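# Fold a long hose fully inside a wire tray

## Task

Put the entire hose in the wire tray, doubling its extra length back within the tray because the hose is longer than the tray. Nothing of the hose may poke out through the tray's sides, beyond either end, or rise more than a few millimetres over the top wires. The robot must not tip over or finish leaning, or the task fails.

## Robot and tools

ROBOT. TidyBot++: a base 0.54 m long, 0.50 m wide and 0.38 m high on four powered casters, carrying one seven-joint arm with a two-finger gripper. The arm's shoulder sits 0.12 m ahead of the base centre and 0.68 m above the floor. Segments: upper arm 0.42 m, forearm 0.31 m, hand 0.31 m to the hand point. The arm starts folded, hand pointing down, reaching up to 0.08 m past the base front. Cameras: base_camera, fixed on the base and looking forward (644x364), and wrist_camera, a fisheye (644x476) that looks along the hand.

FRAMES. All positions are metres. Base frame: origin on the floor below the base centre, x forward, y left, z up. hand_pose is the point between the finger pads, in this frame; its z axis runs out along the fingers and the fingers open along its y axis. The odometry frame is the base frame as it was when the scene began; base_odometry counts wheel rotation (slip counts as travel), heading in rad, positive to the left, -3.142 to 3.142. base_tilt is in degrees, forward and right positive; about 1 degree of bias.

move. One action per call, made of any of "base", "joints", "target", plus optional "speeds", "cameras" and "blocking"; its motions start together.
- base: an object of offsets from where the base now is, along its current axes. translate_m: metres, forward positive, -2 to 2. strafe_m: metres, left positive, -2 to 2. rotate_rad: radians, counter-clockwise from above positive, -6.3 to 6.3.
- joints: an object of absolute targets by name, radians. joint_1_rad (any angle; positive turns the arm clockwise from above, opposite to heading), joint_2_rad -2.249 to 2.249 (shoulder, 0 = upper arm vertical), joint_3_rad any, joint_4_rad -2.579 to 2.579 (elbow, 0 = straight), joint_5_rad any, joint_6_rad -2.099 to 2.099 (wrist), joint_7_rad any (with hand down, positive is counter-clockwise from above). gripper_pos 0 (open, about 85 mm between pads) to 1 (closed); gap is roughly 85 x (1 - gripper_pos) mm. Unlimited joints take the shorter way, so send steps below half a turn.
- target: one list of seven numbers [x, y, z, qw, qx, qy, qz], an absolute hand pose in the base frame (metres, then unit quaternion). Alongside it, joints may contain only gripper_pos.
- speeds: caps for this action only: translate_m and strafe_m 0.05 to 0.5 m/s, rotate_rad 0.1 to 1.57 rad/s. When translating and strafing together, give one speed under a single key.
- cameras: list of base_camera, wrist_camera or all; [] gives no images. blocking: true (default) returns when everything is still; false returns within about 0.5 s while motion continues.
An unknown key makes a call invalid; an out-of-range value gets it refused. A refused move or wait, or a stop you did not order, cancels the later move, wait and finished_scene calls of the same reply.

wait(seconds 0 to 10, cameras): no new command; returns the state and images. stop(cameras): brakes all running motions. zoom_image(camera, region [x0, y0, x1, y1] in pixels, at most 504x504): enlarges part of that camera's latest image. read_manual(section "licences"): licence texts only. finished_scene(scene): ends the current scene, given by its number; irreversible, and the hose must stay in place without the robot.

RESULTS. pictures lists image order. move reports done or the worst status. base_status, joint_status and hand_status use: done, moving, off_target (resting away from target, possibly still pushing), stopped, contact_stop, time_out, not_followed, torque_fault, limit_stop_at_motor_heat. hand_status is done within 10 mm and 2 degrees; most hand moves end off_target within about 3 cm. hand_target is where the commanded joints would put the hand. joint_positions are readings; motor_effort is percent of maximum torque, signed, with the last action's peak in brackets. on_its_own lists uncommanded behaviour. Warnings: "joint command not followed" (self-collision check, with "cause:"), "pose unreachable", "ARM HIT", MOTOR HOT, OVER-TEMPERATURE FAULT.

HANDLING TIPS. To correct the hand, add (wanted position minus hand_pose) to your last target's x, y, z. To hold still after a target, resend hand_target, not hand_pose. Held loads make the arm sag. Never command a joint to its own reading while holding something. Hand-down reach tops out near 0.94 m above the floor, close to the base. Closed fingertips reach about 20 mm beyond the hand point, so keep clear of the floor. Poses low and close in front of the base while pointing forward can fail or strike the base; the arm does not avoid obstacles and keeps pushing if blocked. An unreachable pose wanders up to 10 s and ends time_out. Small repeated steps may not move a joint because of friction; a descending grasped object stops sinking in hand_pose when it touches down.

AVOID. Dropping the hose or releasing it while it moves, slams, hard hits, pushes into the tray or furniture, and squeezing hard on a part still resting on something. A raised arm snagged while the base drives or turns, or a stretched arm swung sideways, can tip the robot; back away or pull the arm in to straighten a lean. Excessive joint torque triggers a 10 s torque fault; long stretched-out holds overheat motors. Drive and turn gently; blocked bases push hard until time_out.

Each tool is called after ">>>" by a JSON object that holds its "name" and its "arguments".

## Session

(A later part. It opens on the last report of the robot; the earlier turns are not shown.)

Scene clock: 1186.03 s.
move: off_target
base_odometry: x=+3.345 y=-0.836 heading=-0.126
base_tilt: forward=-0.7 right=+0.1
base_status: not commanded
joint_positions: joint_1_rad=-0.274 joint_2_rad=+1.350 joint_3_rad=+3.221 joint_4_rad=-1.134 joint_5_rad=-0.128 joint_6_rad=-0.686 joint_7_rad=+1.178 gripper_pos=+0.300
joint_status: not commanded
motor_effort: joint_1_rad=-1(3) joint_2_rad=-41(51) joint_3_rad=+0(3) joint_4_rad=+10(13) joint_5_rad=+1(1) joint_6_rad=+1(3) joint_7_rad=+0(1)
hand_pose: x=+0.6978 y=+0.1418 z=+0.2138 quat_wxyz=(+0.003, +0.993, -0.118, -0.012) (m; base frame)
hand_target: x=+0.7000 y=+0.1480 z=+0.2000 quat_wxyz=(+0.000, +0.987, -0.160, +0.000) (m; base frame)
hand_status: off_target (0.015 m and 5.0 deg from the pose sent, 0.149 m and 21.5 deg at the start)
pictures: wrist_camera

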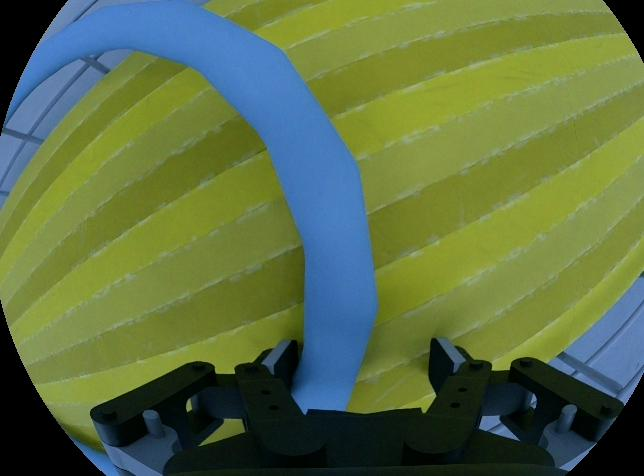

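>>> {"name": "move", "arguments": {"joints": {"gripper_pos": 0.95}, "cameras": []}}

>>> {"name": "move", "arguments": {"base": {"strafe_m": -0.35}, "speeds": {"strafe_m": 0.1}, "cameras": ["base_camera","wrist_camera"]}}

Scene clock: 1189.80 s.
move: off_target
base_odometry: x=+3.345 y=-0.836 heading=-0.126
base_tilt: forward=-0.7 right=+0.1
base_status: not commanded
joint_positions: joint_1_rad=-0.286 joint_2_rad=+1.342 joint_3_rad=+3.221 joint_4_rad=-1.130 joint_5_rad=-0.135 joint_6_rad=-0.686 joint_7_rad=+1.167 gripper_pos=+0.733
joint_status: gripper_pos off_target (ended at +0.733, target +0.950)
motor_effort: joint_1_rad=+1(2) joint_2_rad=-40(41) joint_3_rad=+0(2) joint_4_rad=+10(11) joint_5_rad=+2(2) joint_6_rad=+2(3) joint_7_rad=+0(1)
hand_pose: x=+0.7014 y=+0.1514 z=+0.2194 quat_wxyz=(-0.001, +0.993, -0.121, -0.007) (m; base frame)
hand_target: x=+0.7000 y=+0.1480 z=+0.2000 quat_wxyz=(+0.000, +0.987, -0.160, +0.000) (m; base frame)
hand_status: not commanded
pictures: none
No camera images: "cameras" was empty.

Scene clock: 1193.83 s.
move: done
base_odometry: x=+3.302 y=-1.183 heading=-0.125
base_tilt: forward=-0.7 right=+0.1
base_status: done
joint_positions: joint_1_rad=-0.353 joint_2_rad=+1.344 joint_3_rad=+3.188 joint_4_rad=-1.088 joint_5_rad=-0.199 joint_6_rad=-0.634 joint_7_rad=+1.154 gripper_pos=+0.735
joint_status: not commanded
motor_effort: joint_1_rad=+12(14) joint_2_rad=-42(44) joint_3_rad=+11(14) joint_4_rad=+1(10) joint_5_rad=+9(11) joint_6_rad=-9(10) joint_7_rad=+3(3)
hand_pose: x=+0.7176 y=+0.2316 z=+0.2285 quat_wxyz=(-0.051, +0.992, -0.114, +0.022) (m; base frame)
hand_target: x=+0.7000 y=+0.1480 z=+0.2000 quat_wxyz=(+0.000, +0.987, -0.160, +0.000) (m; base frame)
hand_status: not commanded
pictures: base_camera, wrist_camera

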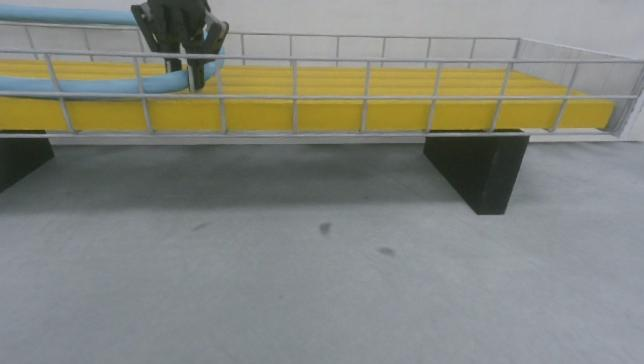

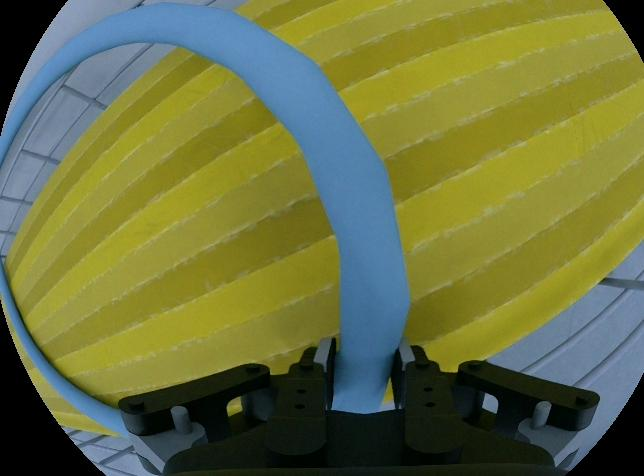

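>>> {"name": "move", "arguments": {"base": {"strafe_m": -0.12}, "speeds": {"strafe_m": 0.1}}}

Scene clock: 1205.67 s.
move: done
base_odometry: x=+3.287 y=-1.302 heading=-0.125
base_tilt: forward=-0.7 right=+0.1
base_status: done
joint_positions: joint_1_rad=-0.356 joint_2_rad=+1.341 joint_3_rad=+3.183 joint_4_rad=-1.070 joint_5_rad=-0.220 joint_6_rad=-0.598 joint_7_rad=+1.140 gripper_pos=+0.735
joint_status: not commanded
motor_effort: joint_1_rad=+11(25) joint_2_rad=-42(46) joint_3_rad=+10(21) joint_4_rad=+0(6) joint_5_rad=+8(16) joint_6_rad=-9(16) joint_7_rad=+2(5)
hand_pose: x=+0.7366 y=+0.2460 z=+0.2365 quat_wxyz=(-0.070, +0.988, -0.127, +0.045) (m; base frame)
hand_target: x=+0.7000 y=+0.1480 z=+0.2000 quat_wxyz=(+0.000, +0.987, -0.160, +0.000) (m; base frame)
hand_status: not commanded
pictures: base_camera, wrist_camera

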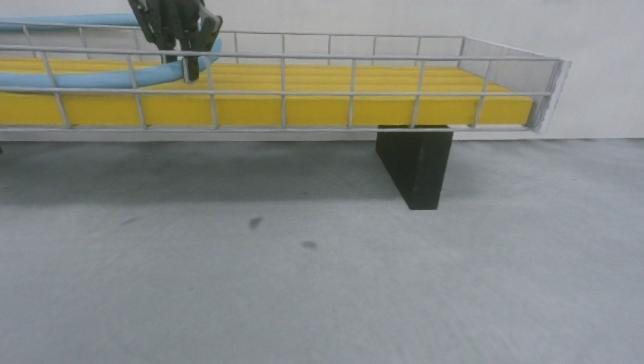

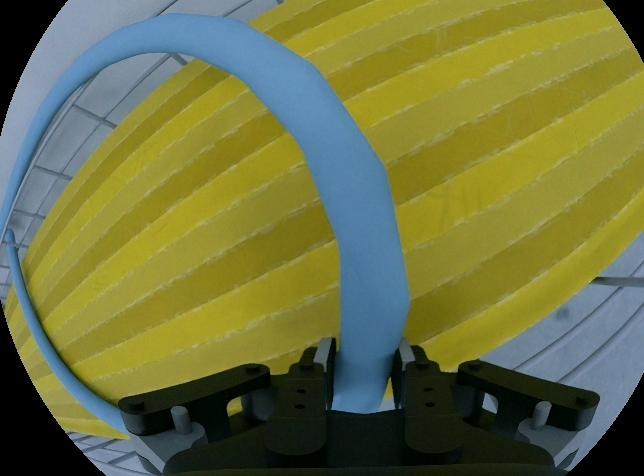

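>>> {"name": "move", "arguments": {"base": {"strafe_m": -0.3}, "speeds": {"strafe_m": 0.15}}}

Scene clock: 1211.90 s.
move: done
base_odometry: x=+3.249 y=-1.599 heading=-0.125
base_tilt: forward=-0.6 right=+0.1
base_status: done
joint_positions: joint_1_rad=-0.440 joint_2_rad=+1.322 joint_3_rad=+3.134 joint_4_rad=-1.001 joint_5_rad=-0.243 joint_6_rad=-0.521 joint_7_rad=+1.132 gripper_pos=+0.735
joint_status: not commanded
motor_effort: joint_1_rad=+27(31) joint_2_rad=-41(45) joint_3_rad=+21(24) joint_4_rad=-13(18) joint_5_rad=+14(20) joint_6_rad=-24(26) joint_7_rad=+4(5)
hand_pose: x=+0.7626 y=+0.3509 z=+0.2767 quat_wxyz=(-0.134, +0.981, -0.094, +0.099) (m; base frame)
hand_target: x=+0.7000 y=+0.1480 z=+0.2000 quat_wxyz=(+0.000, +0.987, -0.160, +0.000) (m; base frame)
hand_status: not commanded
pictures: base_camera, wrist_camera

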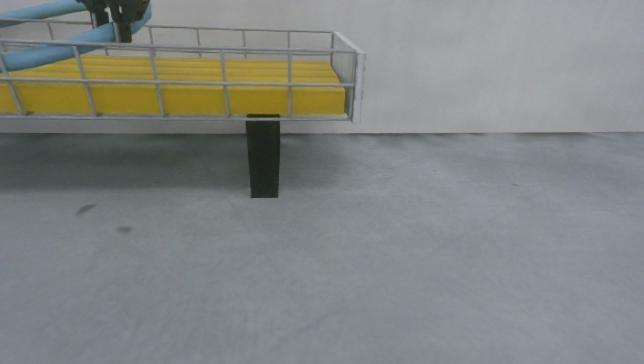

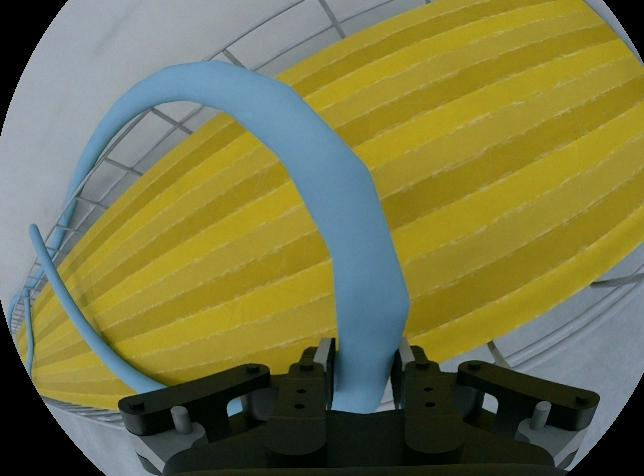

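>>> {"name": "zoom_image", "arguments": {"camera": "wrist_camera", "region": [0, 150, 200, 476]}}

>>> {"name": "zoom_image", "arguments": {"camera": "base_camera", "region": [0, 0, 200, 120]}}

Scaled by 1.546.

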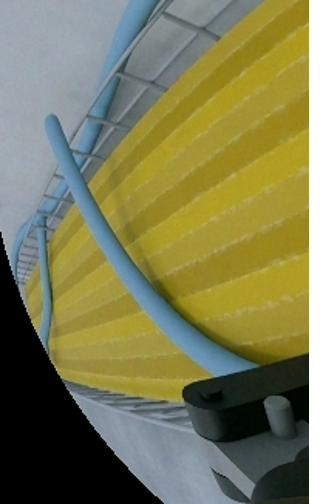

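Scaled by 2.520.

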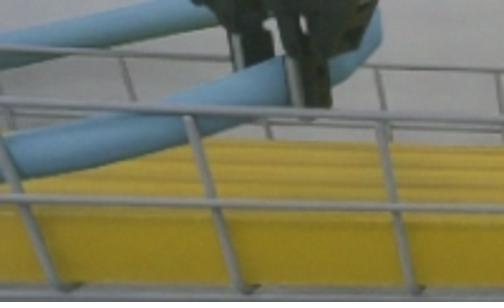

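>>> {"name": "move", "arguments": {"target": [0.68, 0.26, 0.17, 0, 0.987, -0.16, 0], "cameras": ["wrist_camera"]}}

>>> {"name": "move", "arguments": {"joints": {"gripper_pos": 0.3}, "cameras": ["wrist_camera"]}}

>>> {"name": "move", "arguments": {"target": [0.60, 0.2, 0.5, 0, 1, 0, 0]}}

Scene clock: 1219.93 s.
move: off_target
base_odometry: x=+3.249 y=-1.600 heading=-0.125
base_tilt: forward=-0.7 right=+0.1
base_status: not commanded
joint_positions: joint_1_rad=-0.494 joint_2_rad=+1.368 joint_3_rad=+3.211 joint_4_rad=-0.916 joint_5_rad=-0.236 joint_6_rad=-0.578 joint_7_rad=+0.985 gripper_pos=+0.736
joint_status: not commanded
motor_effort: joint_1_rad=+6(28) joint_2_rad=-34(42) joint_3_rad=+4(21) joint_4_rad=-1(13) joint_5_rad=+5(14) joint_6_rad=-11(25) joint_7_rad=+1(4)
hand_pose: x=+0.7688 y=+0.3528 z=+0.2631 quat_wxyz=(-0.110, +0.979, -0.136, +0.100) (m; base frame)
hand_target: x=+0.6800 y=+0.2600 z=+0.1700 quat_wxyz=(+0.000, +0.987, -0.160, +0.000) (m; base frame)
hand_status: off_target (0.159 m and 17.3 deg from the pose sent, 0.163 m and 20.6 deg at the start)
pictures: wrist_camera

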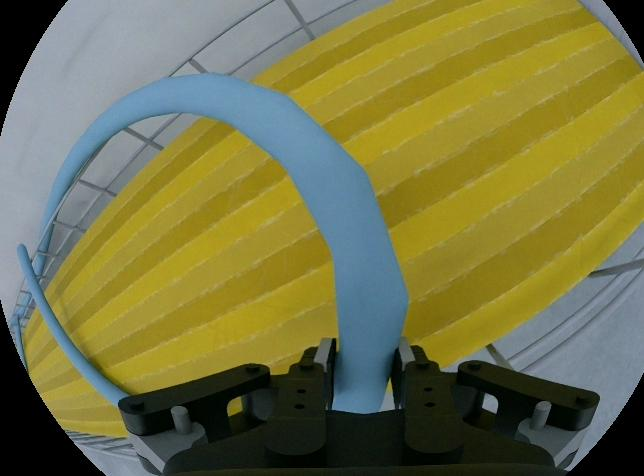

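Scene clock: 1220.83 s.
move: done
base_odometry: x=+3.249 y=-1.600 heading=-0.125
base_tilt: forward=-0.7 right=+0.1
base_status: not commanded
joint_positions: joint_1_rad=-0.495 joint_2_rad=+1.382 joint_3_rad=+3.228 joint_4_rad=-0.915 joint_5_rad=-0.232 joint_6_rad=-0.583 joint_7_rad=+0.981 gripper_pos=+0.300
joint_status: all done
motor_effort: joint_1_rad=+3(8) joint_2_rad=-36(38) joint_3_rad=+2(7) joint_4_rad=+0(2) joint_5_rad=+3(6) joint_6_rad=-10(12) joint_7_rad=+1(1)
hand_pose: x=+0.7671 y=+0.3407 z=+0.2520 quat_wxyz=(-0.097, +0.981, -0.137, +0.098) (m; base frame)
hand_target: x=+0.6800 y=+0.2600 z=+0.1700 quat_wxyz=(+0.000, +0.987, -0.160, +0.000) (m; base frame)
hand_status: not commanded
pictures: wrist_camera

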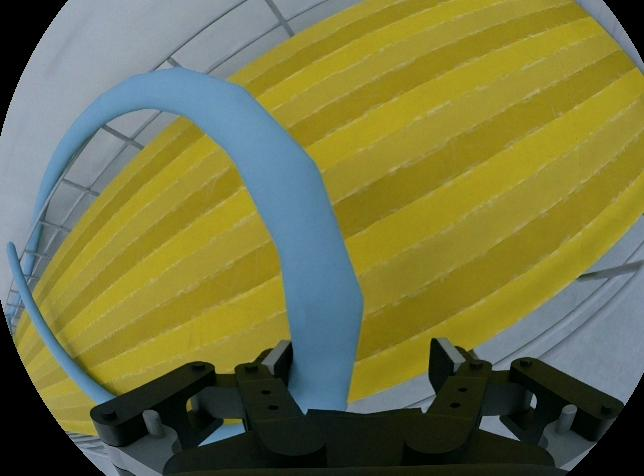

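Scene clock: 1222.90 s.
move: off_target
base_odometry: x=+3.249 y=-1.600 heading=-0.125
base_tilt: forward=-0.6 right=+0.0
base_status: not commanded
joint_positions: joint_1_rad=-0.429 joint_2_rad=+0.714 joint_3_rad=+3.192 joint_4_rad=-1.505 joint_5_rad=-0.063 joint_6_rad=-0.864 joint_7_rad=+1.128 gripper_pos=+0.300
joint_status: not commanded
motor_effort: joint_1_rad=+0(9) joint_2_rad=-38(50) joint_3_rad=-1(6) joint_4_rad=+15(16) joint_5_rad=+1(5) joint_6_rad=+0(18) joint_7_rad=+0(1)
hand_pose: x=+0.6194 y=+0.2171 z=+0.4992 quat_wxyz=(-0.019, +0.999, -0.045, +0.024) (m; base frame)
hand_target: x=+0.6000 y=+0.2000 z=+0.5000 quat_wxyz=(+0.000, +1.000, +0.000, +0.000) (m; base frame)
hand_status: off_target (0.026 m and 6.3 deg from the pose sent, 0.330 m and 22.4 deg at the start)
pictures: base_camera, wrist_camera

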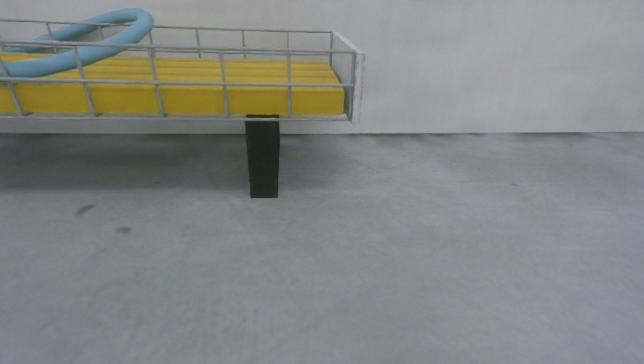

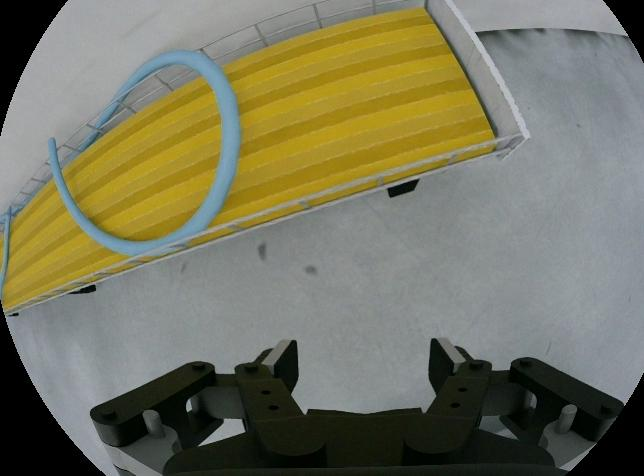

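>>> {"name": "move", "arguments": {"base": {"strafe_m": 0.55}, "speeds": {"strafe_m": 0.4}, "target": [0.60, 0.0, 0.6, 0, 1, 0, 0]}}

>>> {"name": "move", "arguments": {"base": {"strafe_m": 0.55}, "speeds": {"strafe_m": 0.4}}}

>>> {"name": "move", "arguments": {"base": {"strafe_m": 0.5}, "speeds": {"strafe_m": 0.4}}}

Scene clock: 1227.73 s.
move: off_target
base_odometry: x=+3.318 y=-1.054 heading=-0.125
base_tilt: forward=-0.7 right=+0.0
base_status: done
joint_positions: joint_1_rad=-0.021 joint_2_rad=+0.510 joint_3_rad=+3.180 joint_4_rad=-1.518 joint_5_rad=-0.041 joint_6_rad=-1.054 joint_7_rad=+1.516 gripper_pos=+0.300
joint_status: not commanded
motor_effort: joint_1_rad=-1(5) joint_2_rad=-34(39) joint_3_rad=-1(4) joint_4_rad=+16(17) joint_5_rad=+1(1) joint_6_rad=+0(1) joint_7_rad=+0(1)
hand_pose: x=+0.6259 y=+0.0048 z=+0.5997 quat_wxyz=(-0.009, +0.999, -0.042, +0.030) (m; base frame)
hand_target: x=+0.6000 y=+0.0000 z=+0.6000 quat_wxyz=(+0.000, +1.000, +0.000, +0.000) (m; base frame)
hand_status: off_target (0.026 m and 6.1 deg from the pose sent, 0.240 m and 6.3 deg at the start)
pictures: base_camera, wrist_camera

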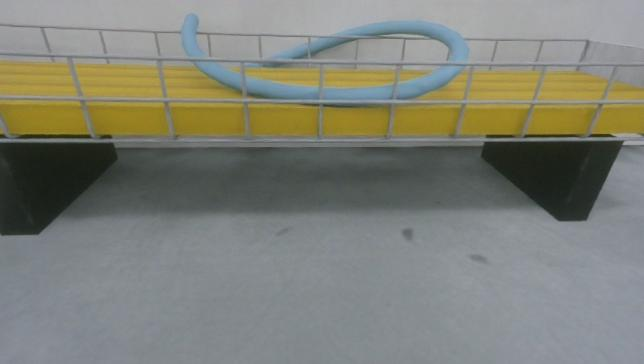

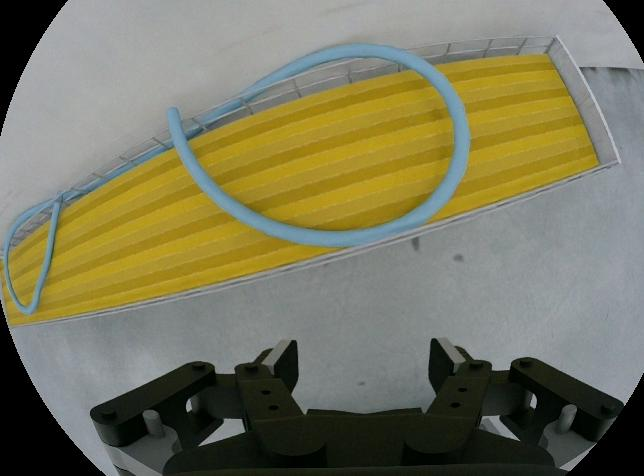

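Scene clock: 1230.27 s.
move: done
base_odometry: x=+3.386 y=-0.508 heading=-0.125
base_tilt: forward=-0.7 right=+0.2
base_status: done
joint_positions: joint_1_rad=-0.017 joint_2_rad=+0.510 joint_3_rad=+3.178 joint_4_rad=-1.518 joint_5_rad=-0.040 joint_6_rad=-1.054 joint_7_rad=+1.517 gripper_pos=+0.300
joint_status: not commanded
motor_effort: joint_1_rad=-1(3) joint_2_rad=-34(34) joint_3_rad=-1(3) joint_4_rad=+15(17) joint_5_rad=+0(1) joint_6_rad=+0(1) joint_7_rad=+0(1)
hand_pose: x=+0.6257 y=+0.0033 z=+0.5997 quat_wxyz=(-0.010, +0.999, -0.044, +0.030) (m; base frame)
hand_target: x=+0.6000 y=+0.0000 z=+0.6000 quat_wxyz=(+0.000, +1.000, +0.000, +0.000) (m; base frame)
hand_status: not commanded
pictures: base_camera, wrist_camera

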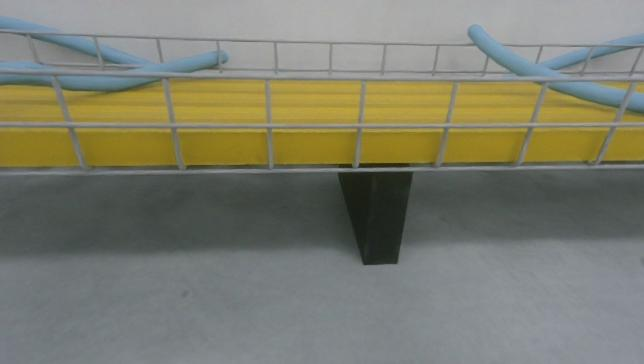

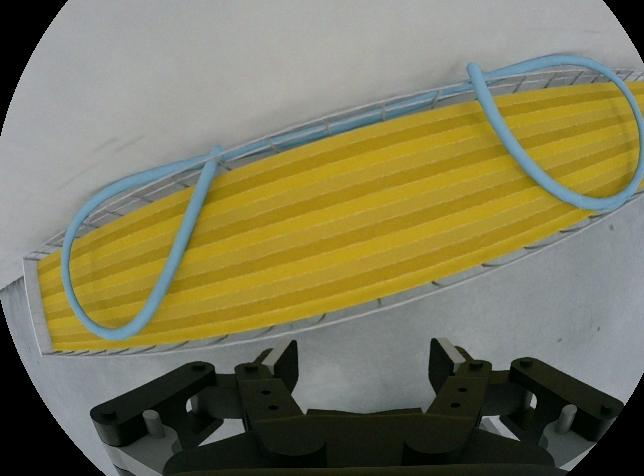

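Scene clock: 1232.67 s.
move: done
base_odometry: x=+3.448 y=-0.012 heading=-0.125
base_tilt: forward=-0.7 right=+0.0
base_status: done
joint_positions: joint_1_rad=-0.014 joint_2_rad=+0.510 joint_3_rad=+3.177 joint_4_rad=-1.518 joint_5_rad=-0.040 joint_6_rad=-1.055 joint_7_rad=+1.517 gripper_pos=+0.300
joint_status: not commanded
motor_effort: joint_1_rad=-1(3) joint_2_rad=-34(35) joint_3_rad=-1(3) joint_4_rad=+16(17) joint_5_rad=+1(1) joint_6_rad=+0(1) joint_7_rad=+1(1)
hand_pose: x=+0.6255 y=+0.0026 z=+0.5996 quat_wxyz=(-0.010, +0.999, -0.044, +0.030) (m; base frame)
hand_target: x=+0.6000 y=+0.0000 z=+0.6000 quat_wxyz=(+0.000, +1.000, +0.000, +0.000) (m; base frame)
hand_status: not commanded
pictures: base_camera, wrist_camera

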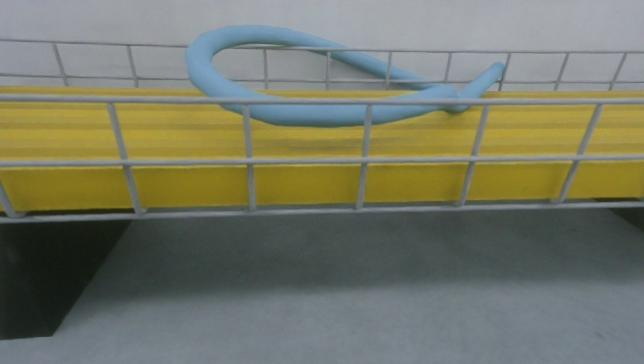

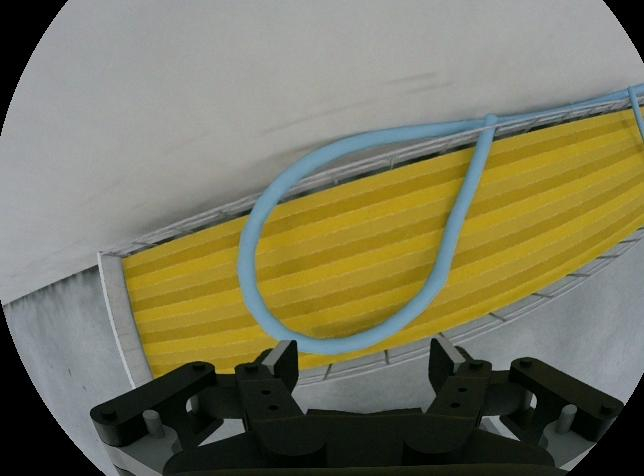

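>>> {"name": "move", "arguments": {"target": [0.68, -0.23, 0.36, 0, 0.989, -0.148, 0]}}

Scene clock: 1243.27 s.
move: off_target
base_odometry: x=+3.448 y=-0.012 heading=-0.125
base_tilt: forward=-0.7 right=+0.1
base_status: not commanded
joint_positions: joint_1_rad=+0.352 joint_2_rad=+1.085 joint_3_rad=+3.179 joint_4_rad=-1.228 joint_5_rad=-0.040 joint_6_rad=-0.899 joint_7_rad=+1.636 gripper_pos=+0.300
joint_status: not commanded
motor_effort: joint_1_rad=+0(3) joint_2_rad=-45(48) joint_3_rad=-1(3) joint_4_rad=+12(16) joint_5_rad=+1(1) joint_6_rad=-1(1) joint_7_rad=+0(1)
hand_pose: x=+0.6620 y=-0.2103 z=+0.3550 quat_wxyz=(-0.006, +0.986, -0.165, -0.034) (m; base frame)
hand_target: x=+0.6800 y=-0.2300 z=+0.3600 quat_wxyz=(+0.000, +0.989, -0.148, +0.000) (m; base frame)
hand_status: off_target (0.027 m and 4.5 deg from the pose sent, 0.338 m and 12.5 deg at the start)
pictures: base_camera, wrist_camera

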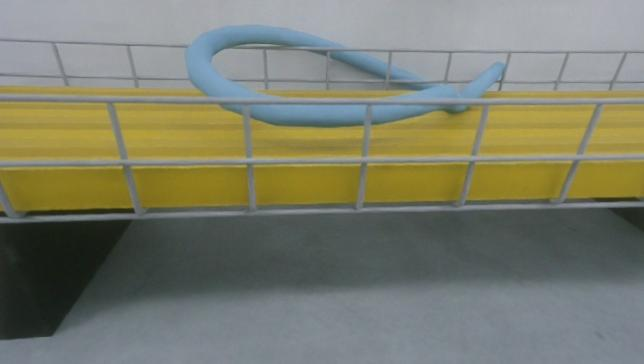

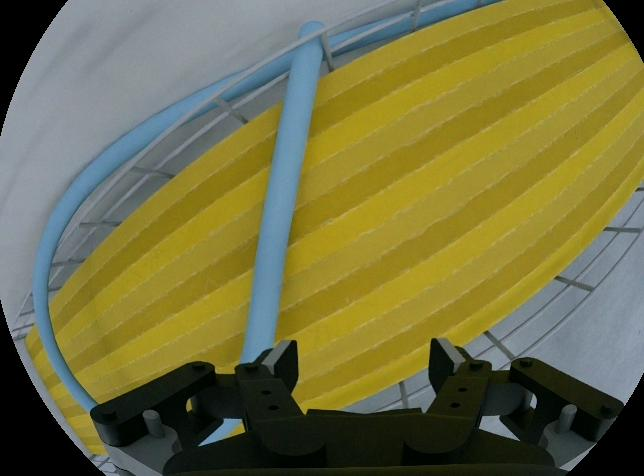

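>>> {"name": "move", "arguments": {"target": [0.71, -0.2, 0.29, 0, 0.972, -0.233, 0], "cameras": ["wrist_camera"]}}

Scene clock: 1248.60 s.
move: off_target
base_odometry: x=+3.448 y=-0.012 heading=-0.125
base_tilt: forward=-0.7 right=+0.2
base_status: not commanded
joint_positions: joint_1_rad=+0.304 joint_2_rad=+1.247 joint_3_rad=+3.205 joint_4_rad=-1.110 joint_5_rad=-0.073 joint_6_rad=-0.857 joint_7_rad=+1.556 gripper_pos=+0.300
joint_status: not commanded
motor_effort: joint_1_rad=+0(2) joint_2_rad=-48(51) joint_3_rad=-1(2) joint_4_rad=+12(14) joint_5_rad=+1(1) joint_6_rad=-1(1) joint_7_rad=+0(1)
hand_pose: x=+0.6852 y=-0.1962 z=+0.2822 quat_wxyz=(-0.002, +0.980, -0.194, -0.035) (m; base frame)
hand_target: x=+0.7100 y=-0.2000 z=+0.2900 quat_wxyz=(+0.000, +0.972, -0.233, +0.000) (m; base frame)
hand_status: off_target (0.026 m and 6.1 deg from the pose sent, 0.081 m and 8.9 deg at the start)
pictures: wrist_camera

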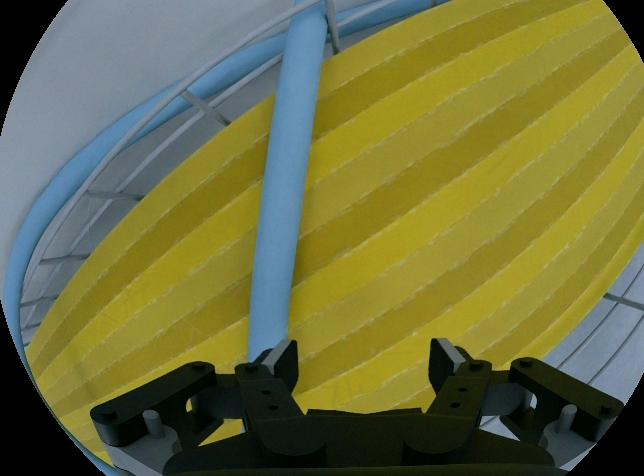

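>>> {"name": "move", "arguments": {"target": [0.75, -0.165, 0.25, 0, 0.979, -0.205, 0], "cameras": ["wrist_camera"]}}

Scene clock: 1252.40 s.
move: off_target
base_odometry: x=+3.448 y=-0.012 heading=-0.125
base_tilt: forward=-0.7 right=+0.2
base_status: not commanded
joint_positions: joint_1_rad=+0.241 joint_2_rad=+1.373 joint_3_rad=+3.205 joint_4_rad=-0.913 joint_5_rad=-0.073 joint_6_rad=-0.857 joint_7_rad=+1.534 gripper_pos=+0.300
joint_status: not commanded
motor_effort: joint_1_rad=-1(2) joint_2_rad=-50(52) joint_3_rad=+0(2) joint_4_rad=+13(14) joint_5_rad=+1(1) joint_6_rad=+0(1) joint_7_rad=+0(1)
hand_pose: x=+0.7468 y=-0.1711 z=+0.2471 quat_wxyz=(+0.003, +0.986, -0.168, +0.000) (m; base frame)
hand_target: x=+0.7500 y=-0.1650 z=+0.2500 quat_wxyz=(+0.000, +0.979, -0.205, +0.000) (m; base frame)
hand_status: off_target (0.007 m and 4.3 deg from the pose sent, 0.079 m and 4.3 deg at the start)
pictures: wrist_camera

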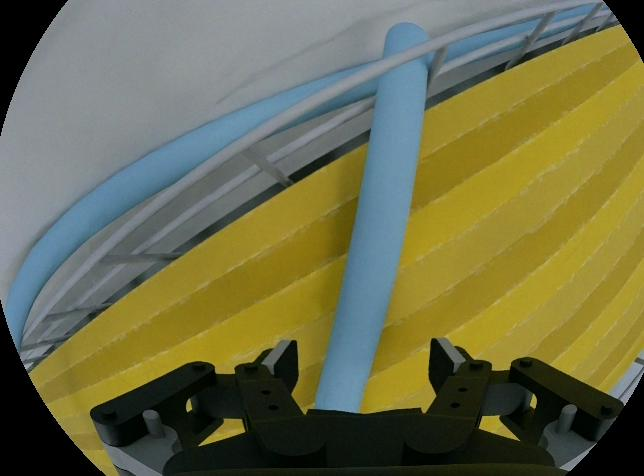

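>>> {"name": "zoom_image", "arguments": {"camera": "wrist_camera", "region": [250, 0, 644, 250]}}

Scaled by 1.279.

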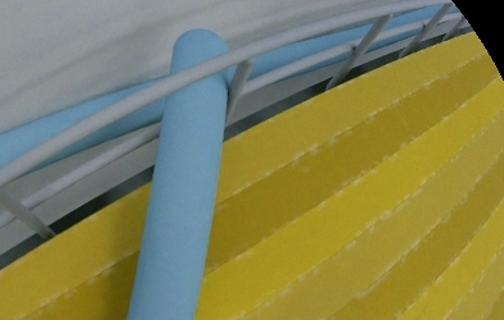

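>>> {"name": "move", "arguments": {"target": [0.75, -0.155, 0.22, 0, 0.977, -0.215, 0], "cameras": []}}

>>> {"name": "move", "arguments": {"joints": {"gripper_pos": 0.95}, "cameras": ["wrist_camera"]}}

Scene clock: 1262.23 s.
move: off_target
base_odometry: x=+3.448 y=-0.012 heading=-0.125
base_tilt: forward=-0.7 right=+0.1
base_status: not commanded
joint_positions: joint_1_rad=+0.232 joint_2_rad=+1.430 joint_3_rad=+3.205 joint_4_rad=-0.885 joint_5_rad=-0.073 joint_6_rad=-0.857 joint_7_rad=+1.500 gripper_pos=+0.300
joint_status: not commanded
motor_effort: joint_1_rad=+0(1) joint_2_rad=-50(52) joint_3_rad=-1(1) joint_4_rad=+13(14) joint_5_rad=+1(1) joint_6_rad=-1(1) joint_7_rad=+0(1)
hand_pose: x=+0.7370 y=-0.1629 z=+0.2163 quat_wxyz=(+0.003, +0.984, -0.180, -0.015) (m; base frame)
hand_target: x=+0.7500 y=-0.1550 z=+0.2200 quat_wxyz=(+0.000, +0.977, -0.215, +0.000) (m; base frame)
hand_status: off_target (0.016 m and 4.5 deg from the pose sent, 0.032 m and 5.5 deg at the start)
pictures: none
No camera images: "cameras" was empty.

Scene clock: 1263.13 s.
move: off_target
base_odometry: x=+3.448 y=-0.012 heading=-0.125
base_tilt: forward=-0.7 right=+0.1
base_status: not commanded
joint_positions: joint_1_rad=+0.227 joint_2_rad=+1.425 joint_3_rad=+3.205 joint_4_rad=-0.884 joint_5_rad=-0.078 joint_6_rad=-0.857 joint_7_rad=+1.498 gripper_pos=+0.746
joint_status: gripper_pos off_target (ended at +0.746, target +0.950)
motor_effort: joint_1_rad=+0(2) joint_2_rad=-47(50) joint_3_rad=-1(3) joint_4_rad=+13(14) joint_5_rad=+1(4) joint_6_rad=+2(3) joint_7_rad=+0(1)
hand_pose: x=+0.7408 y=-0.1595 z=+0.2198 quat_wxyz=(+0.001, +0.984, -0.180, -0.011) (m; base frame)
hand_target: x=+0.7500 y=-0.1550 z=+0.2200 quat_wxyz=(+0.000, +0.977, -0.215, +0.000) (m; base frame)
hand_status: not commanded
pictures: wrist_camera

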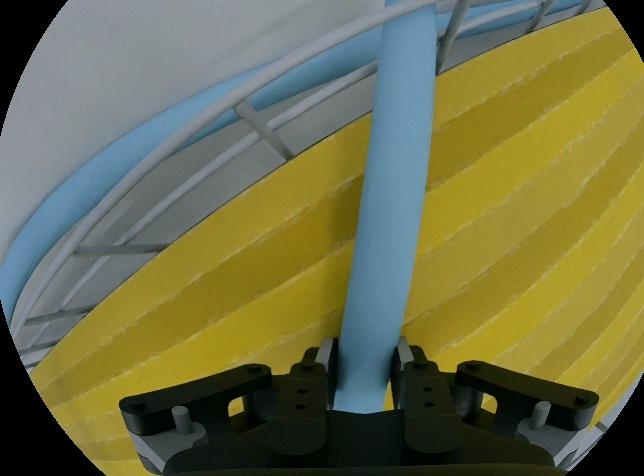

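>>> {"name": "move", "arguments": {"base": {"translate_m": -0.16}, "speeds": {"translate_m": 0.1}}}

Scene clock: 1267.07 s.
move: done
base_odometry: x=+3.290 y=+0.008 heading=-0.125
base_tilt: forward=-0.6 right=+0.1
base_status: done
joint_positions: joint_1_rad=+0.233 joint_2_rad=+1.420 joint_3_rad=+3.227 joint_4_rad=-0.840 joint_5_rad=-0.079 joint_6_rad=-0.811 joint_7_rad=+1.485 gripper_pos=+0.746
joint_status: not commanded
motor_effort: joint_1_rad=-7(8) joint_2_rad=-46(51) joint_3_rad=-5(6) joint_4_rad=+5(13) joint_5_rad=+0(2) joint_6_rad=-9(12) joint_7_rad=+2(3)
hand_pose: x=+0.7752 y=-0.1840 z=+0.2343 quat_wxyz=(+0.016, +0.981, -0.189, +0.035) (m; base frame)
hand_target: x=+0.7500 y=-0.1550 z=+0.2200 quat_wxyz=(+0.000, +0.977, -0.215, +0.000) (m; base frame)
hand_status: not commanded
pictures: base_camera, wrist_camera

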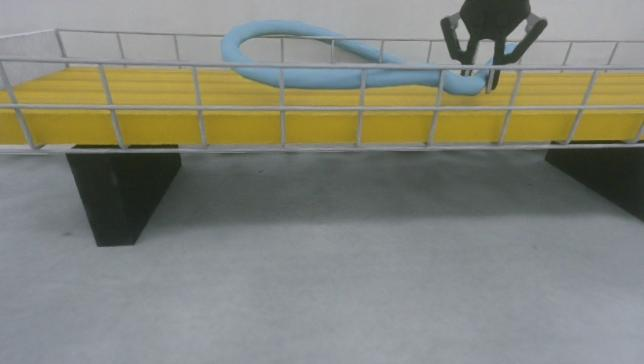

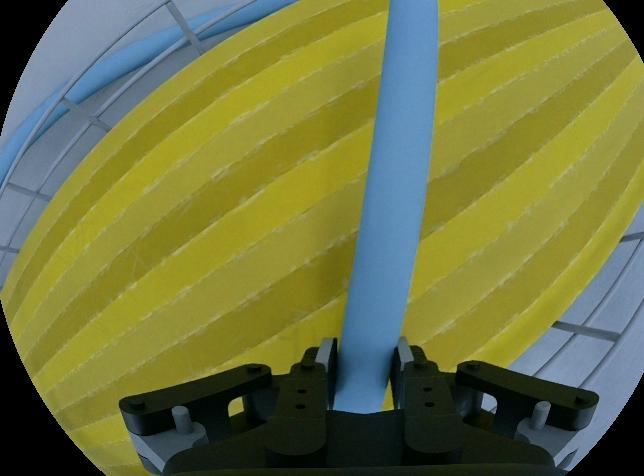

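>>> {"name": "move", "arguments": {"target": [0.72, -0.2, 0.36, 0, 0.92, -0.39, 0], "cameras": ["wrist_camera"]}}

>>> {"name": "move", "arguments": {"target": [0.72, -0.25, 0.36, 0, 0.766, -0.643, 0]}}

Scene clock: 1271.17 s.
move: off_target
base_odometry: x=+3.290 y=+0.008 heading=-0.125
base_tilt: forward=-0.7 right=+0.2
base_status: not commanded
joint_positions: joint_1_rad=+0.248 joint_2_rad=+1.159 joint_3_rad=+3.279 joint_4_rad=-1.067 joint_5_rad=-0.142 joint_6_rad=-0.901 joint_7_rad=+1.255 gripper_pos=+0.747
joint_status: not commanded
motor_effort: joint_1_rad=-2(6) joint_2_rad=-51(54) joint_3_rad=-1(5) joint_4_rad=+15(16) joint_5_rad=+0(3) joint_6_rad=-1(12) joint_7_rad=+0(3)
hand_pose: x=+0.7306 y=-0.1974 z=+0.3480 quat_wxyz=(+0.007, +0.938, -0.345, +0.012) (m; base frame)
hand_target: x=+0.7200 y=-0.2000 z=+0.3600 quat_wxyz=(+0.000, +0.921, -0.390, +0.000) (m; base frame)
hand_status: off_target (0.016 m and 5.7 deg from the pose sent, 0.138 m and 24.6 deg at the start)
pictures: wrist_camera

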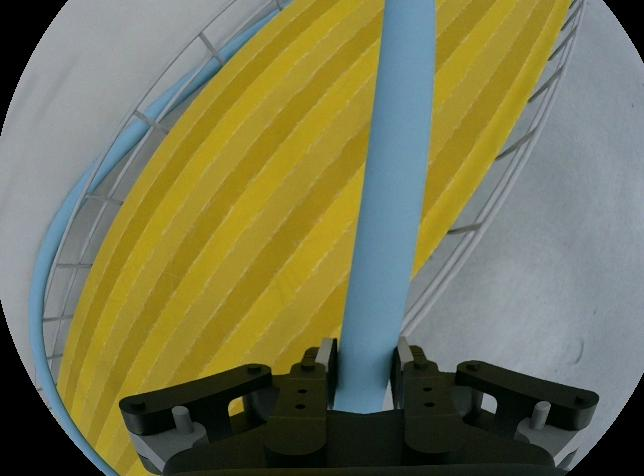

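Scene clock: 1272.47 s.
move: off_target
base_odometry: x=+3.290 y=+0.008 heading=-0.125
base_tilt: forward=-0.7 right=+0.1
base_status: not commanded
joint_positions: joint_1_rad=+0.297 joint_2_rad=+1.190 joint_3_rad=+3.376 joint_4_rad=-0.999 joint_5_rad=-0.221 joint_6_rad=-0.959 joint_7_rad=+0.785 gripper_pos=+0.749
joint_status: not commanded
motor_effort: joint_1_rad=-1(5) joint_2_rad=-52(53) joint_3_rad=+2(2) joint_4_rad=+16(16) joint_5_rad=+0(1) joint_6_rad=+1(1) joint_7_rad=+0(1)
hand_pose: x=+0.7182 y=-0.2586 z=+0.3488 quat_wxyz=(+0.016, +0.797, -0.604, +0.012) (m; base frame)
hand_target: x=+0.7200 y=-0.2500 z=+0.3600 quat_wxyz=(+0.000, +0.766, -0.643, +0.000) (m; base frame)
hand_status: off_target (0.014 m and 6.1 deg from the pose sent, 0.055 m and 39.6 deg at the start)
pictures: base_camera, wrist_camera

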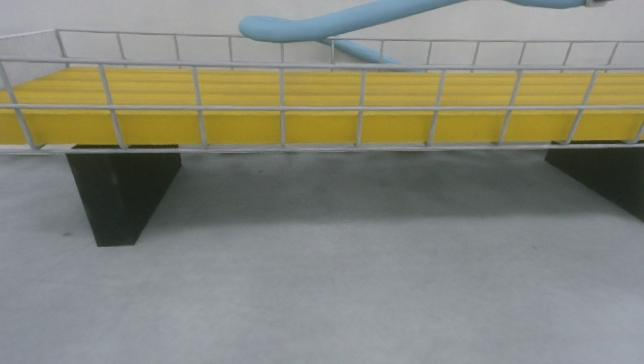

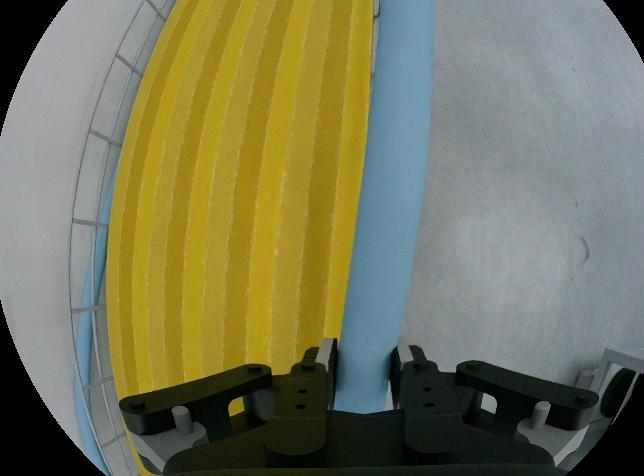

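>>> {"name": "move", "arguments": {"target": [0.76, -0.30, 0.30, 0, 0.707, -0.707, 0]}}

>>> {"name": "move", "arguments": {"target": [0.76, -0.30, 0.22, 0, 0.707, -0.707, 0]}}

Scene clock: 1276.30 s.
move: off_target
base_odometry: x=+3.290 y=+0.008 heading=-0.125
base_tilt: forward=-0.6 right=+0.2
base_status: not commanded
joint_positions: joint_1_rad=+0.381 joint_2_rad=+1.466 joint_3_rad=+3.374 joint_4_rad=-0.542 joint_5_rad=-0.221 joint_6_rad=-1.133 joint_7_rad=+0.579 gripper_pos=+0.749
joint_status: not commanded
motor_effort: joint_1_rad=-1(3) joint_2_rad=-56(58) joint_3_rad=+0(1) joint_4_rad=+16(18) joint_5_rad=+0(1) joint_6_rad=+1(1) joint_7_rad=+0(1)
hand_pose: x=+0.7581 y=-0.3055 z=+0.2831 quat_wxyz=(+0.012, +0.735, -0.678, +0.011) (m; base frame)
hand_target: x=+0.7600 y=-0.3000 z=+0.3000 quat_wxyz=(+0.000, +0.707, -0.707, +0.000) (m; base frame)
hand_status: off_target (0.018 m and 5.0 deg from the pose sent, 0.076 m and 15.9 deg at the start)
pictures: base_camera, wrist_camera

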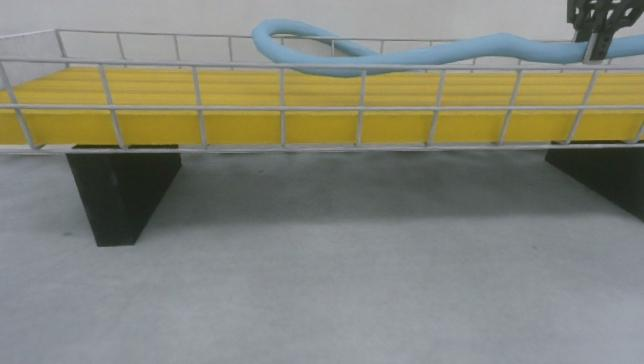

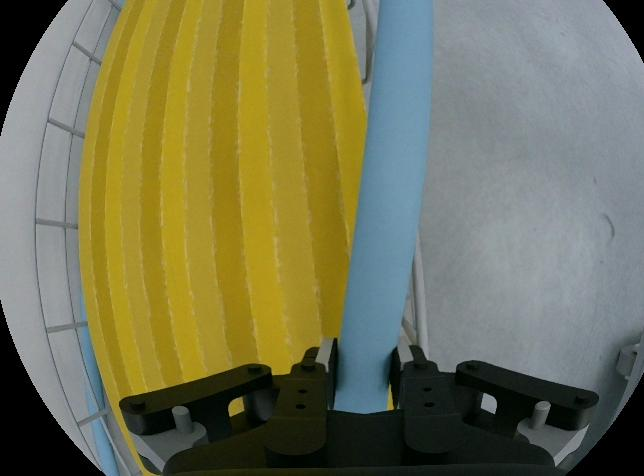

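Scene clock: 1277.47 s.
move: off_target
base_odometry: x=+3.290 y=+0.008 heading=-0.125
base_tilt: forward=-0.7 right=+0.1
base_status: not commanded
joint_positions: joint_1_rad=+0.393 joint_2_rad=+1.610 joint_3_rad=+3.337 joint_4_rad=-0.367 joint_5_rad=-0.210 joint_6_rad=-1.136 joint_7_rad=+0.554 gripper_pos=+0.753
joint_status: not commanded
motor_effort: joint_1_rad=+0(3) joint_2_rad=-53(57) joint_3_rad=-1(2) joint_4_rad=+15(17) joint_5_rad=+0(2) joint_6_rad=+0(3) joint_7_rad=+0(1)
hand_pose: x=+0.7755 y=-0.2967 z=+0.2293 quat_wxyz=(-0.004, +0.737, -0.676, +0.017) (m; base frame)
hand_target: x=+0.7600 y=-0.3000 z=+0.2200 quat_wxyz=(+0.000, +0.707, -0.707, +0.000) (m; base frame)
hand_status: off_target (0.018 m and 5.3 deg from the pose sent, 0.063 m and 5.0 deg at the start)
pictures: base_camera, wrist_camera

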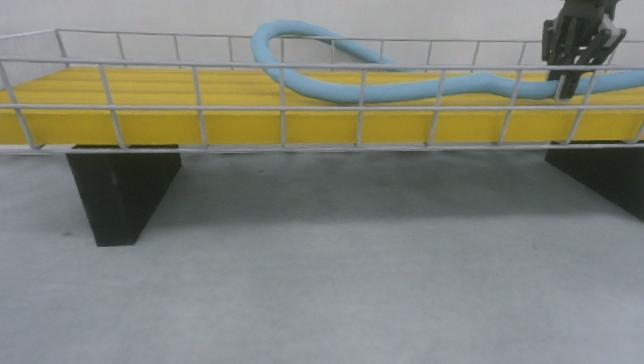

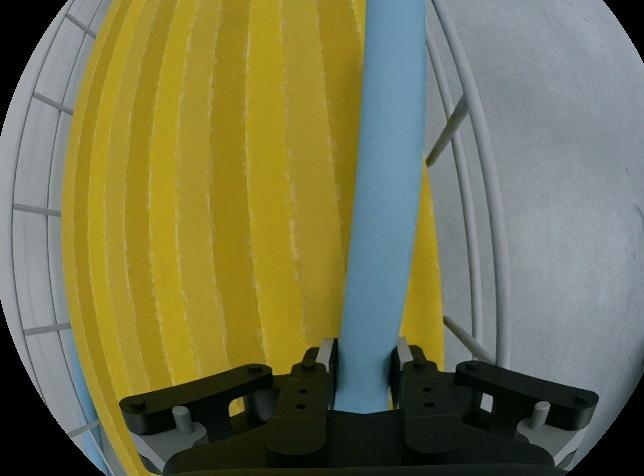

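>>> {"name": "move", "arguments": {"joints": {"gripper_pos": 0.3}, "cameras": []}}

>>> {"name": "move", "arguments": {"target": [0.72, -0.25, 0.36, 0, 0.766, -0.643, 0], "cameras": []}}

>>> {"name": "move", "arguments": {"target": [0.65, 0.0, 0.55, 0, 1, 0, 0]}}

Scene clock: 1281.50 s.
move: done
base_odometry: x=+3.290 y=+0.008 heading=-0.125
base_tilt: forward=-0.7 right=+0.2
base_status: not commanded
joint_positions: joint_1_rad=+0.393 joint_2_rad=+1.610 joint_3_rad=+3.322 joint_4_rad=-0.348 joint_5_rad=-0.210 joint_6_rad=-1.136 joint_7_rad=+0.546 gripper_pos=+0.300
joint_status: all done
motor_effort: joint_1_rad=+2(5) joint_2_rad=-48(53) joint_3_rad=+1(2) joint_4_rad=+12(15) joint_5_rad=+2(3) joint_6_rad=-2(6) joint_7_rad=+1(1)
hand_pose: x=+0.7862 y=-0.2930 z=+0.2353 quat_wxyz=(-0.014, +0.735, -0.678, +0.024) (m; base frame)
hand_target: x=+0.7600 y=-0.3000 z=+0.2200 quat_wxyz=(+0.000, +0.707, -0.707, +0.000) (m; base frame)
hand_status: not commanded
pictures: none
No camera images: "cameras" was empty.

Scene clock: 1283.40 s.
move: off_target
base_odometry: x=+3.290 y=+0.008 heading=-0.125
base_tilt: forward=-0.7 right=+0.1
base_status: not commanded
joint_positions: joint_1_rad=+0.317 joint_2_rad=+1.198 joint_3_rad=+3.364 joint_4_rad=-0.961 joint_5_rad=-0.231 joint_6_rad=-1.058 joint_7_rad=+0.645 gripper_pos=+0.300
joint_status: not commanded
motor_effort: joint_1_rad=-1(4) joint_2_rad=-49(53) joint_3_rad=+2(3) joint_4_rad=+13(15) joint_5_rad=+1(5) joint_6_rad=-1(9) joint_7_rad=+0(1)
hand_pose: x=+0.7048 y=-0.2514 z=+0.3530 quat_wxyz=(+0.012, +0.748, -0.663, -0.025) (m; base frame)
hand_target: x=+0.7200 y=-0.2500 z=+0.3600 quat_wxyz=(+0.000, +0.766, -0.643, +0.000) (m; base frame)
hand_status: off_target (0.017 m and 4.4 deg from the pose sent, 0.148 m and 6.2 deg at the start)
pictures: none
No camera images: "cameras" was empty.

Scene clock: 1285.50 s.
move: off_target
base_odometry: x=+3.290 y=+0.008 heading=-0.125
base_tilt: forward=-0.7 right=+0.1
base_status: not commanded
joint_positions: joint_1_rad=+0.001 joint_2_rad=+0.671 joint_3_rad=+3.184 joint_4_rad=-1.403 joint_5_rad=-0.057 joint_6_rad=-1.058 joint_7_rad=+1.516 gripper_pos=+0.300
joint_status: not commanded
motor_effort: joint_1_rad=-1(3) joint_2_rad=-38(51) joint_3_rad=+0(2) joint_4_rad=+14(16) joint_5_rad=+1(1) joint_6_rad=+0(2) joint_7_rad=+0(1)
hand_pose: x=+0.6596 y=-0.0052 z=+0.5483 quat_wxyz=(-0.012, +0.998, -0.058, +0.005) (m; base frame)
hand_target: x=+0.6500 y=+0.0000 z=+0.5500 quat_wxyz=(+0.000, +1.000, +0.000, +0.000) (m; base frame)
hand_status: off_target (0.011 m and 6.8 deg from the pose sent, 0.324 m and 83.2 deg at the start)
pictures: base_camera, wrist_camera

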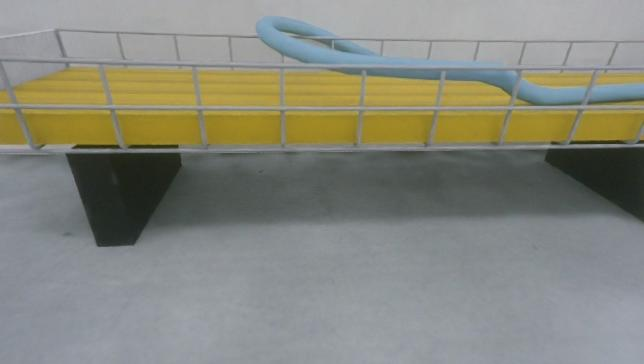

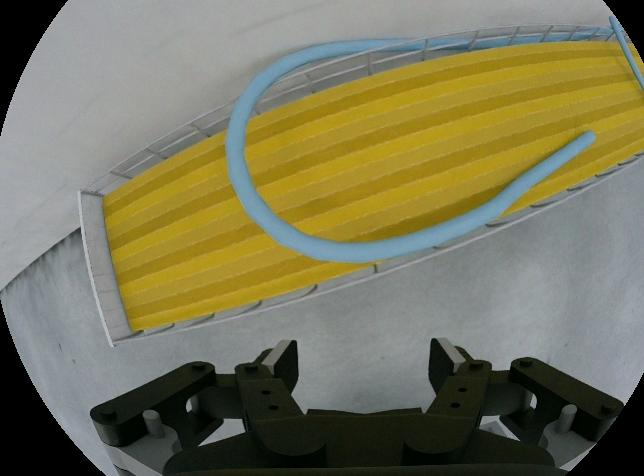

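>>> {"name": "move", "arguments": {"target": [0.88, 0.08, 0.38, 0, 0.951, -0.309, 0]}}

Scene clock: 1294.13 s.
move: off_target
base_odometry: x=+3.290 y=+0.008 heading=-0.125
base_tilt: forward=-0.7 right=+0.1
base_status: not commanded
joint_positions: joint_1_rad=-0.144 joint_2_rad=+1.623 joint_3_rad=+3.102 joint_4_rad=+0.089 joint_5_rad=+0.060 joint_6_rad=-1.589 joint_7_rad=+0.986 gripper_pos=+0.300
joint_status: not commanded
motor_effort: joint_1_rad=-1(3) joint_2_rad=-55(62) joint_3_rad=-1(3) joint_4_rad=+17(20) joint_5_rad=+1(2) joint_6_rad=+0(2) joint_7_rad=+0(1)
hand_pose: x=+0.8523 y=+0.1000 z=+0.3606 quat_wxyz=(+0.006, +0.975, -0.221, +0.012) (m; base frame)
hand_target: x=+0.8398 y=+0.1063 z=+0.3713 quat_wxyz=(+0.010, +0.968, -0.251, -0.006) (m; base frame)
hand_status: off_target (0.039 m and 10.6 deg from the pose sent, 0.290 m and 29.4 deg at the start)
pictures: base_camera, wrist_camera

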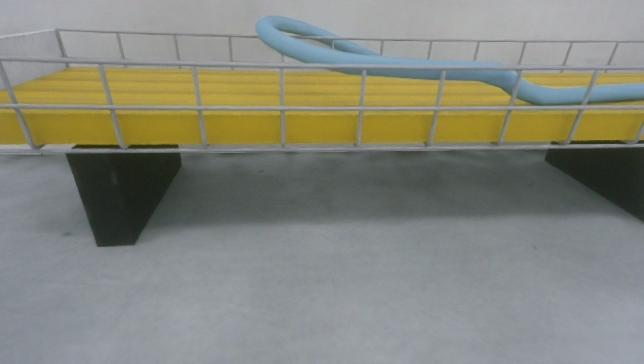

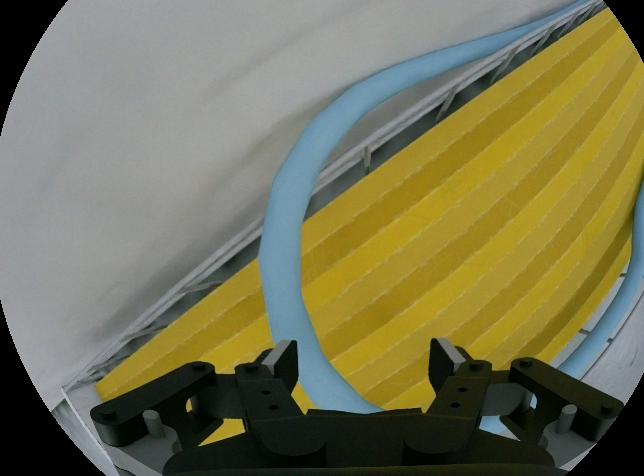

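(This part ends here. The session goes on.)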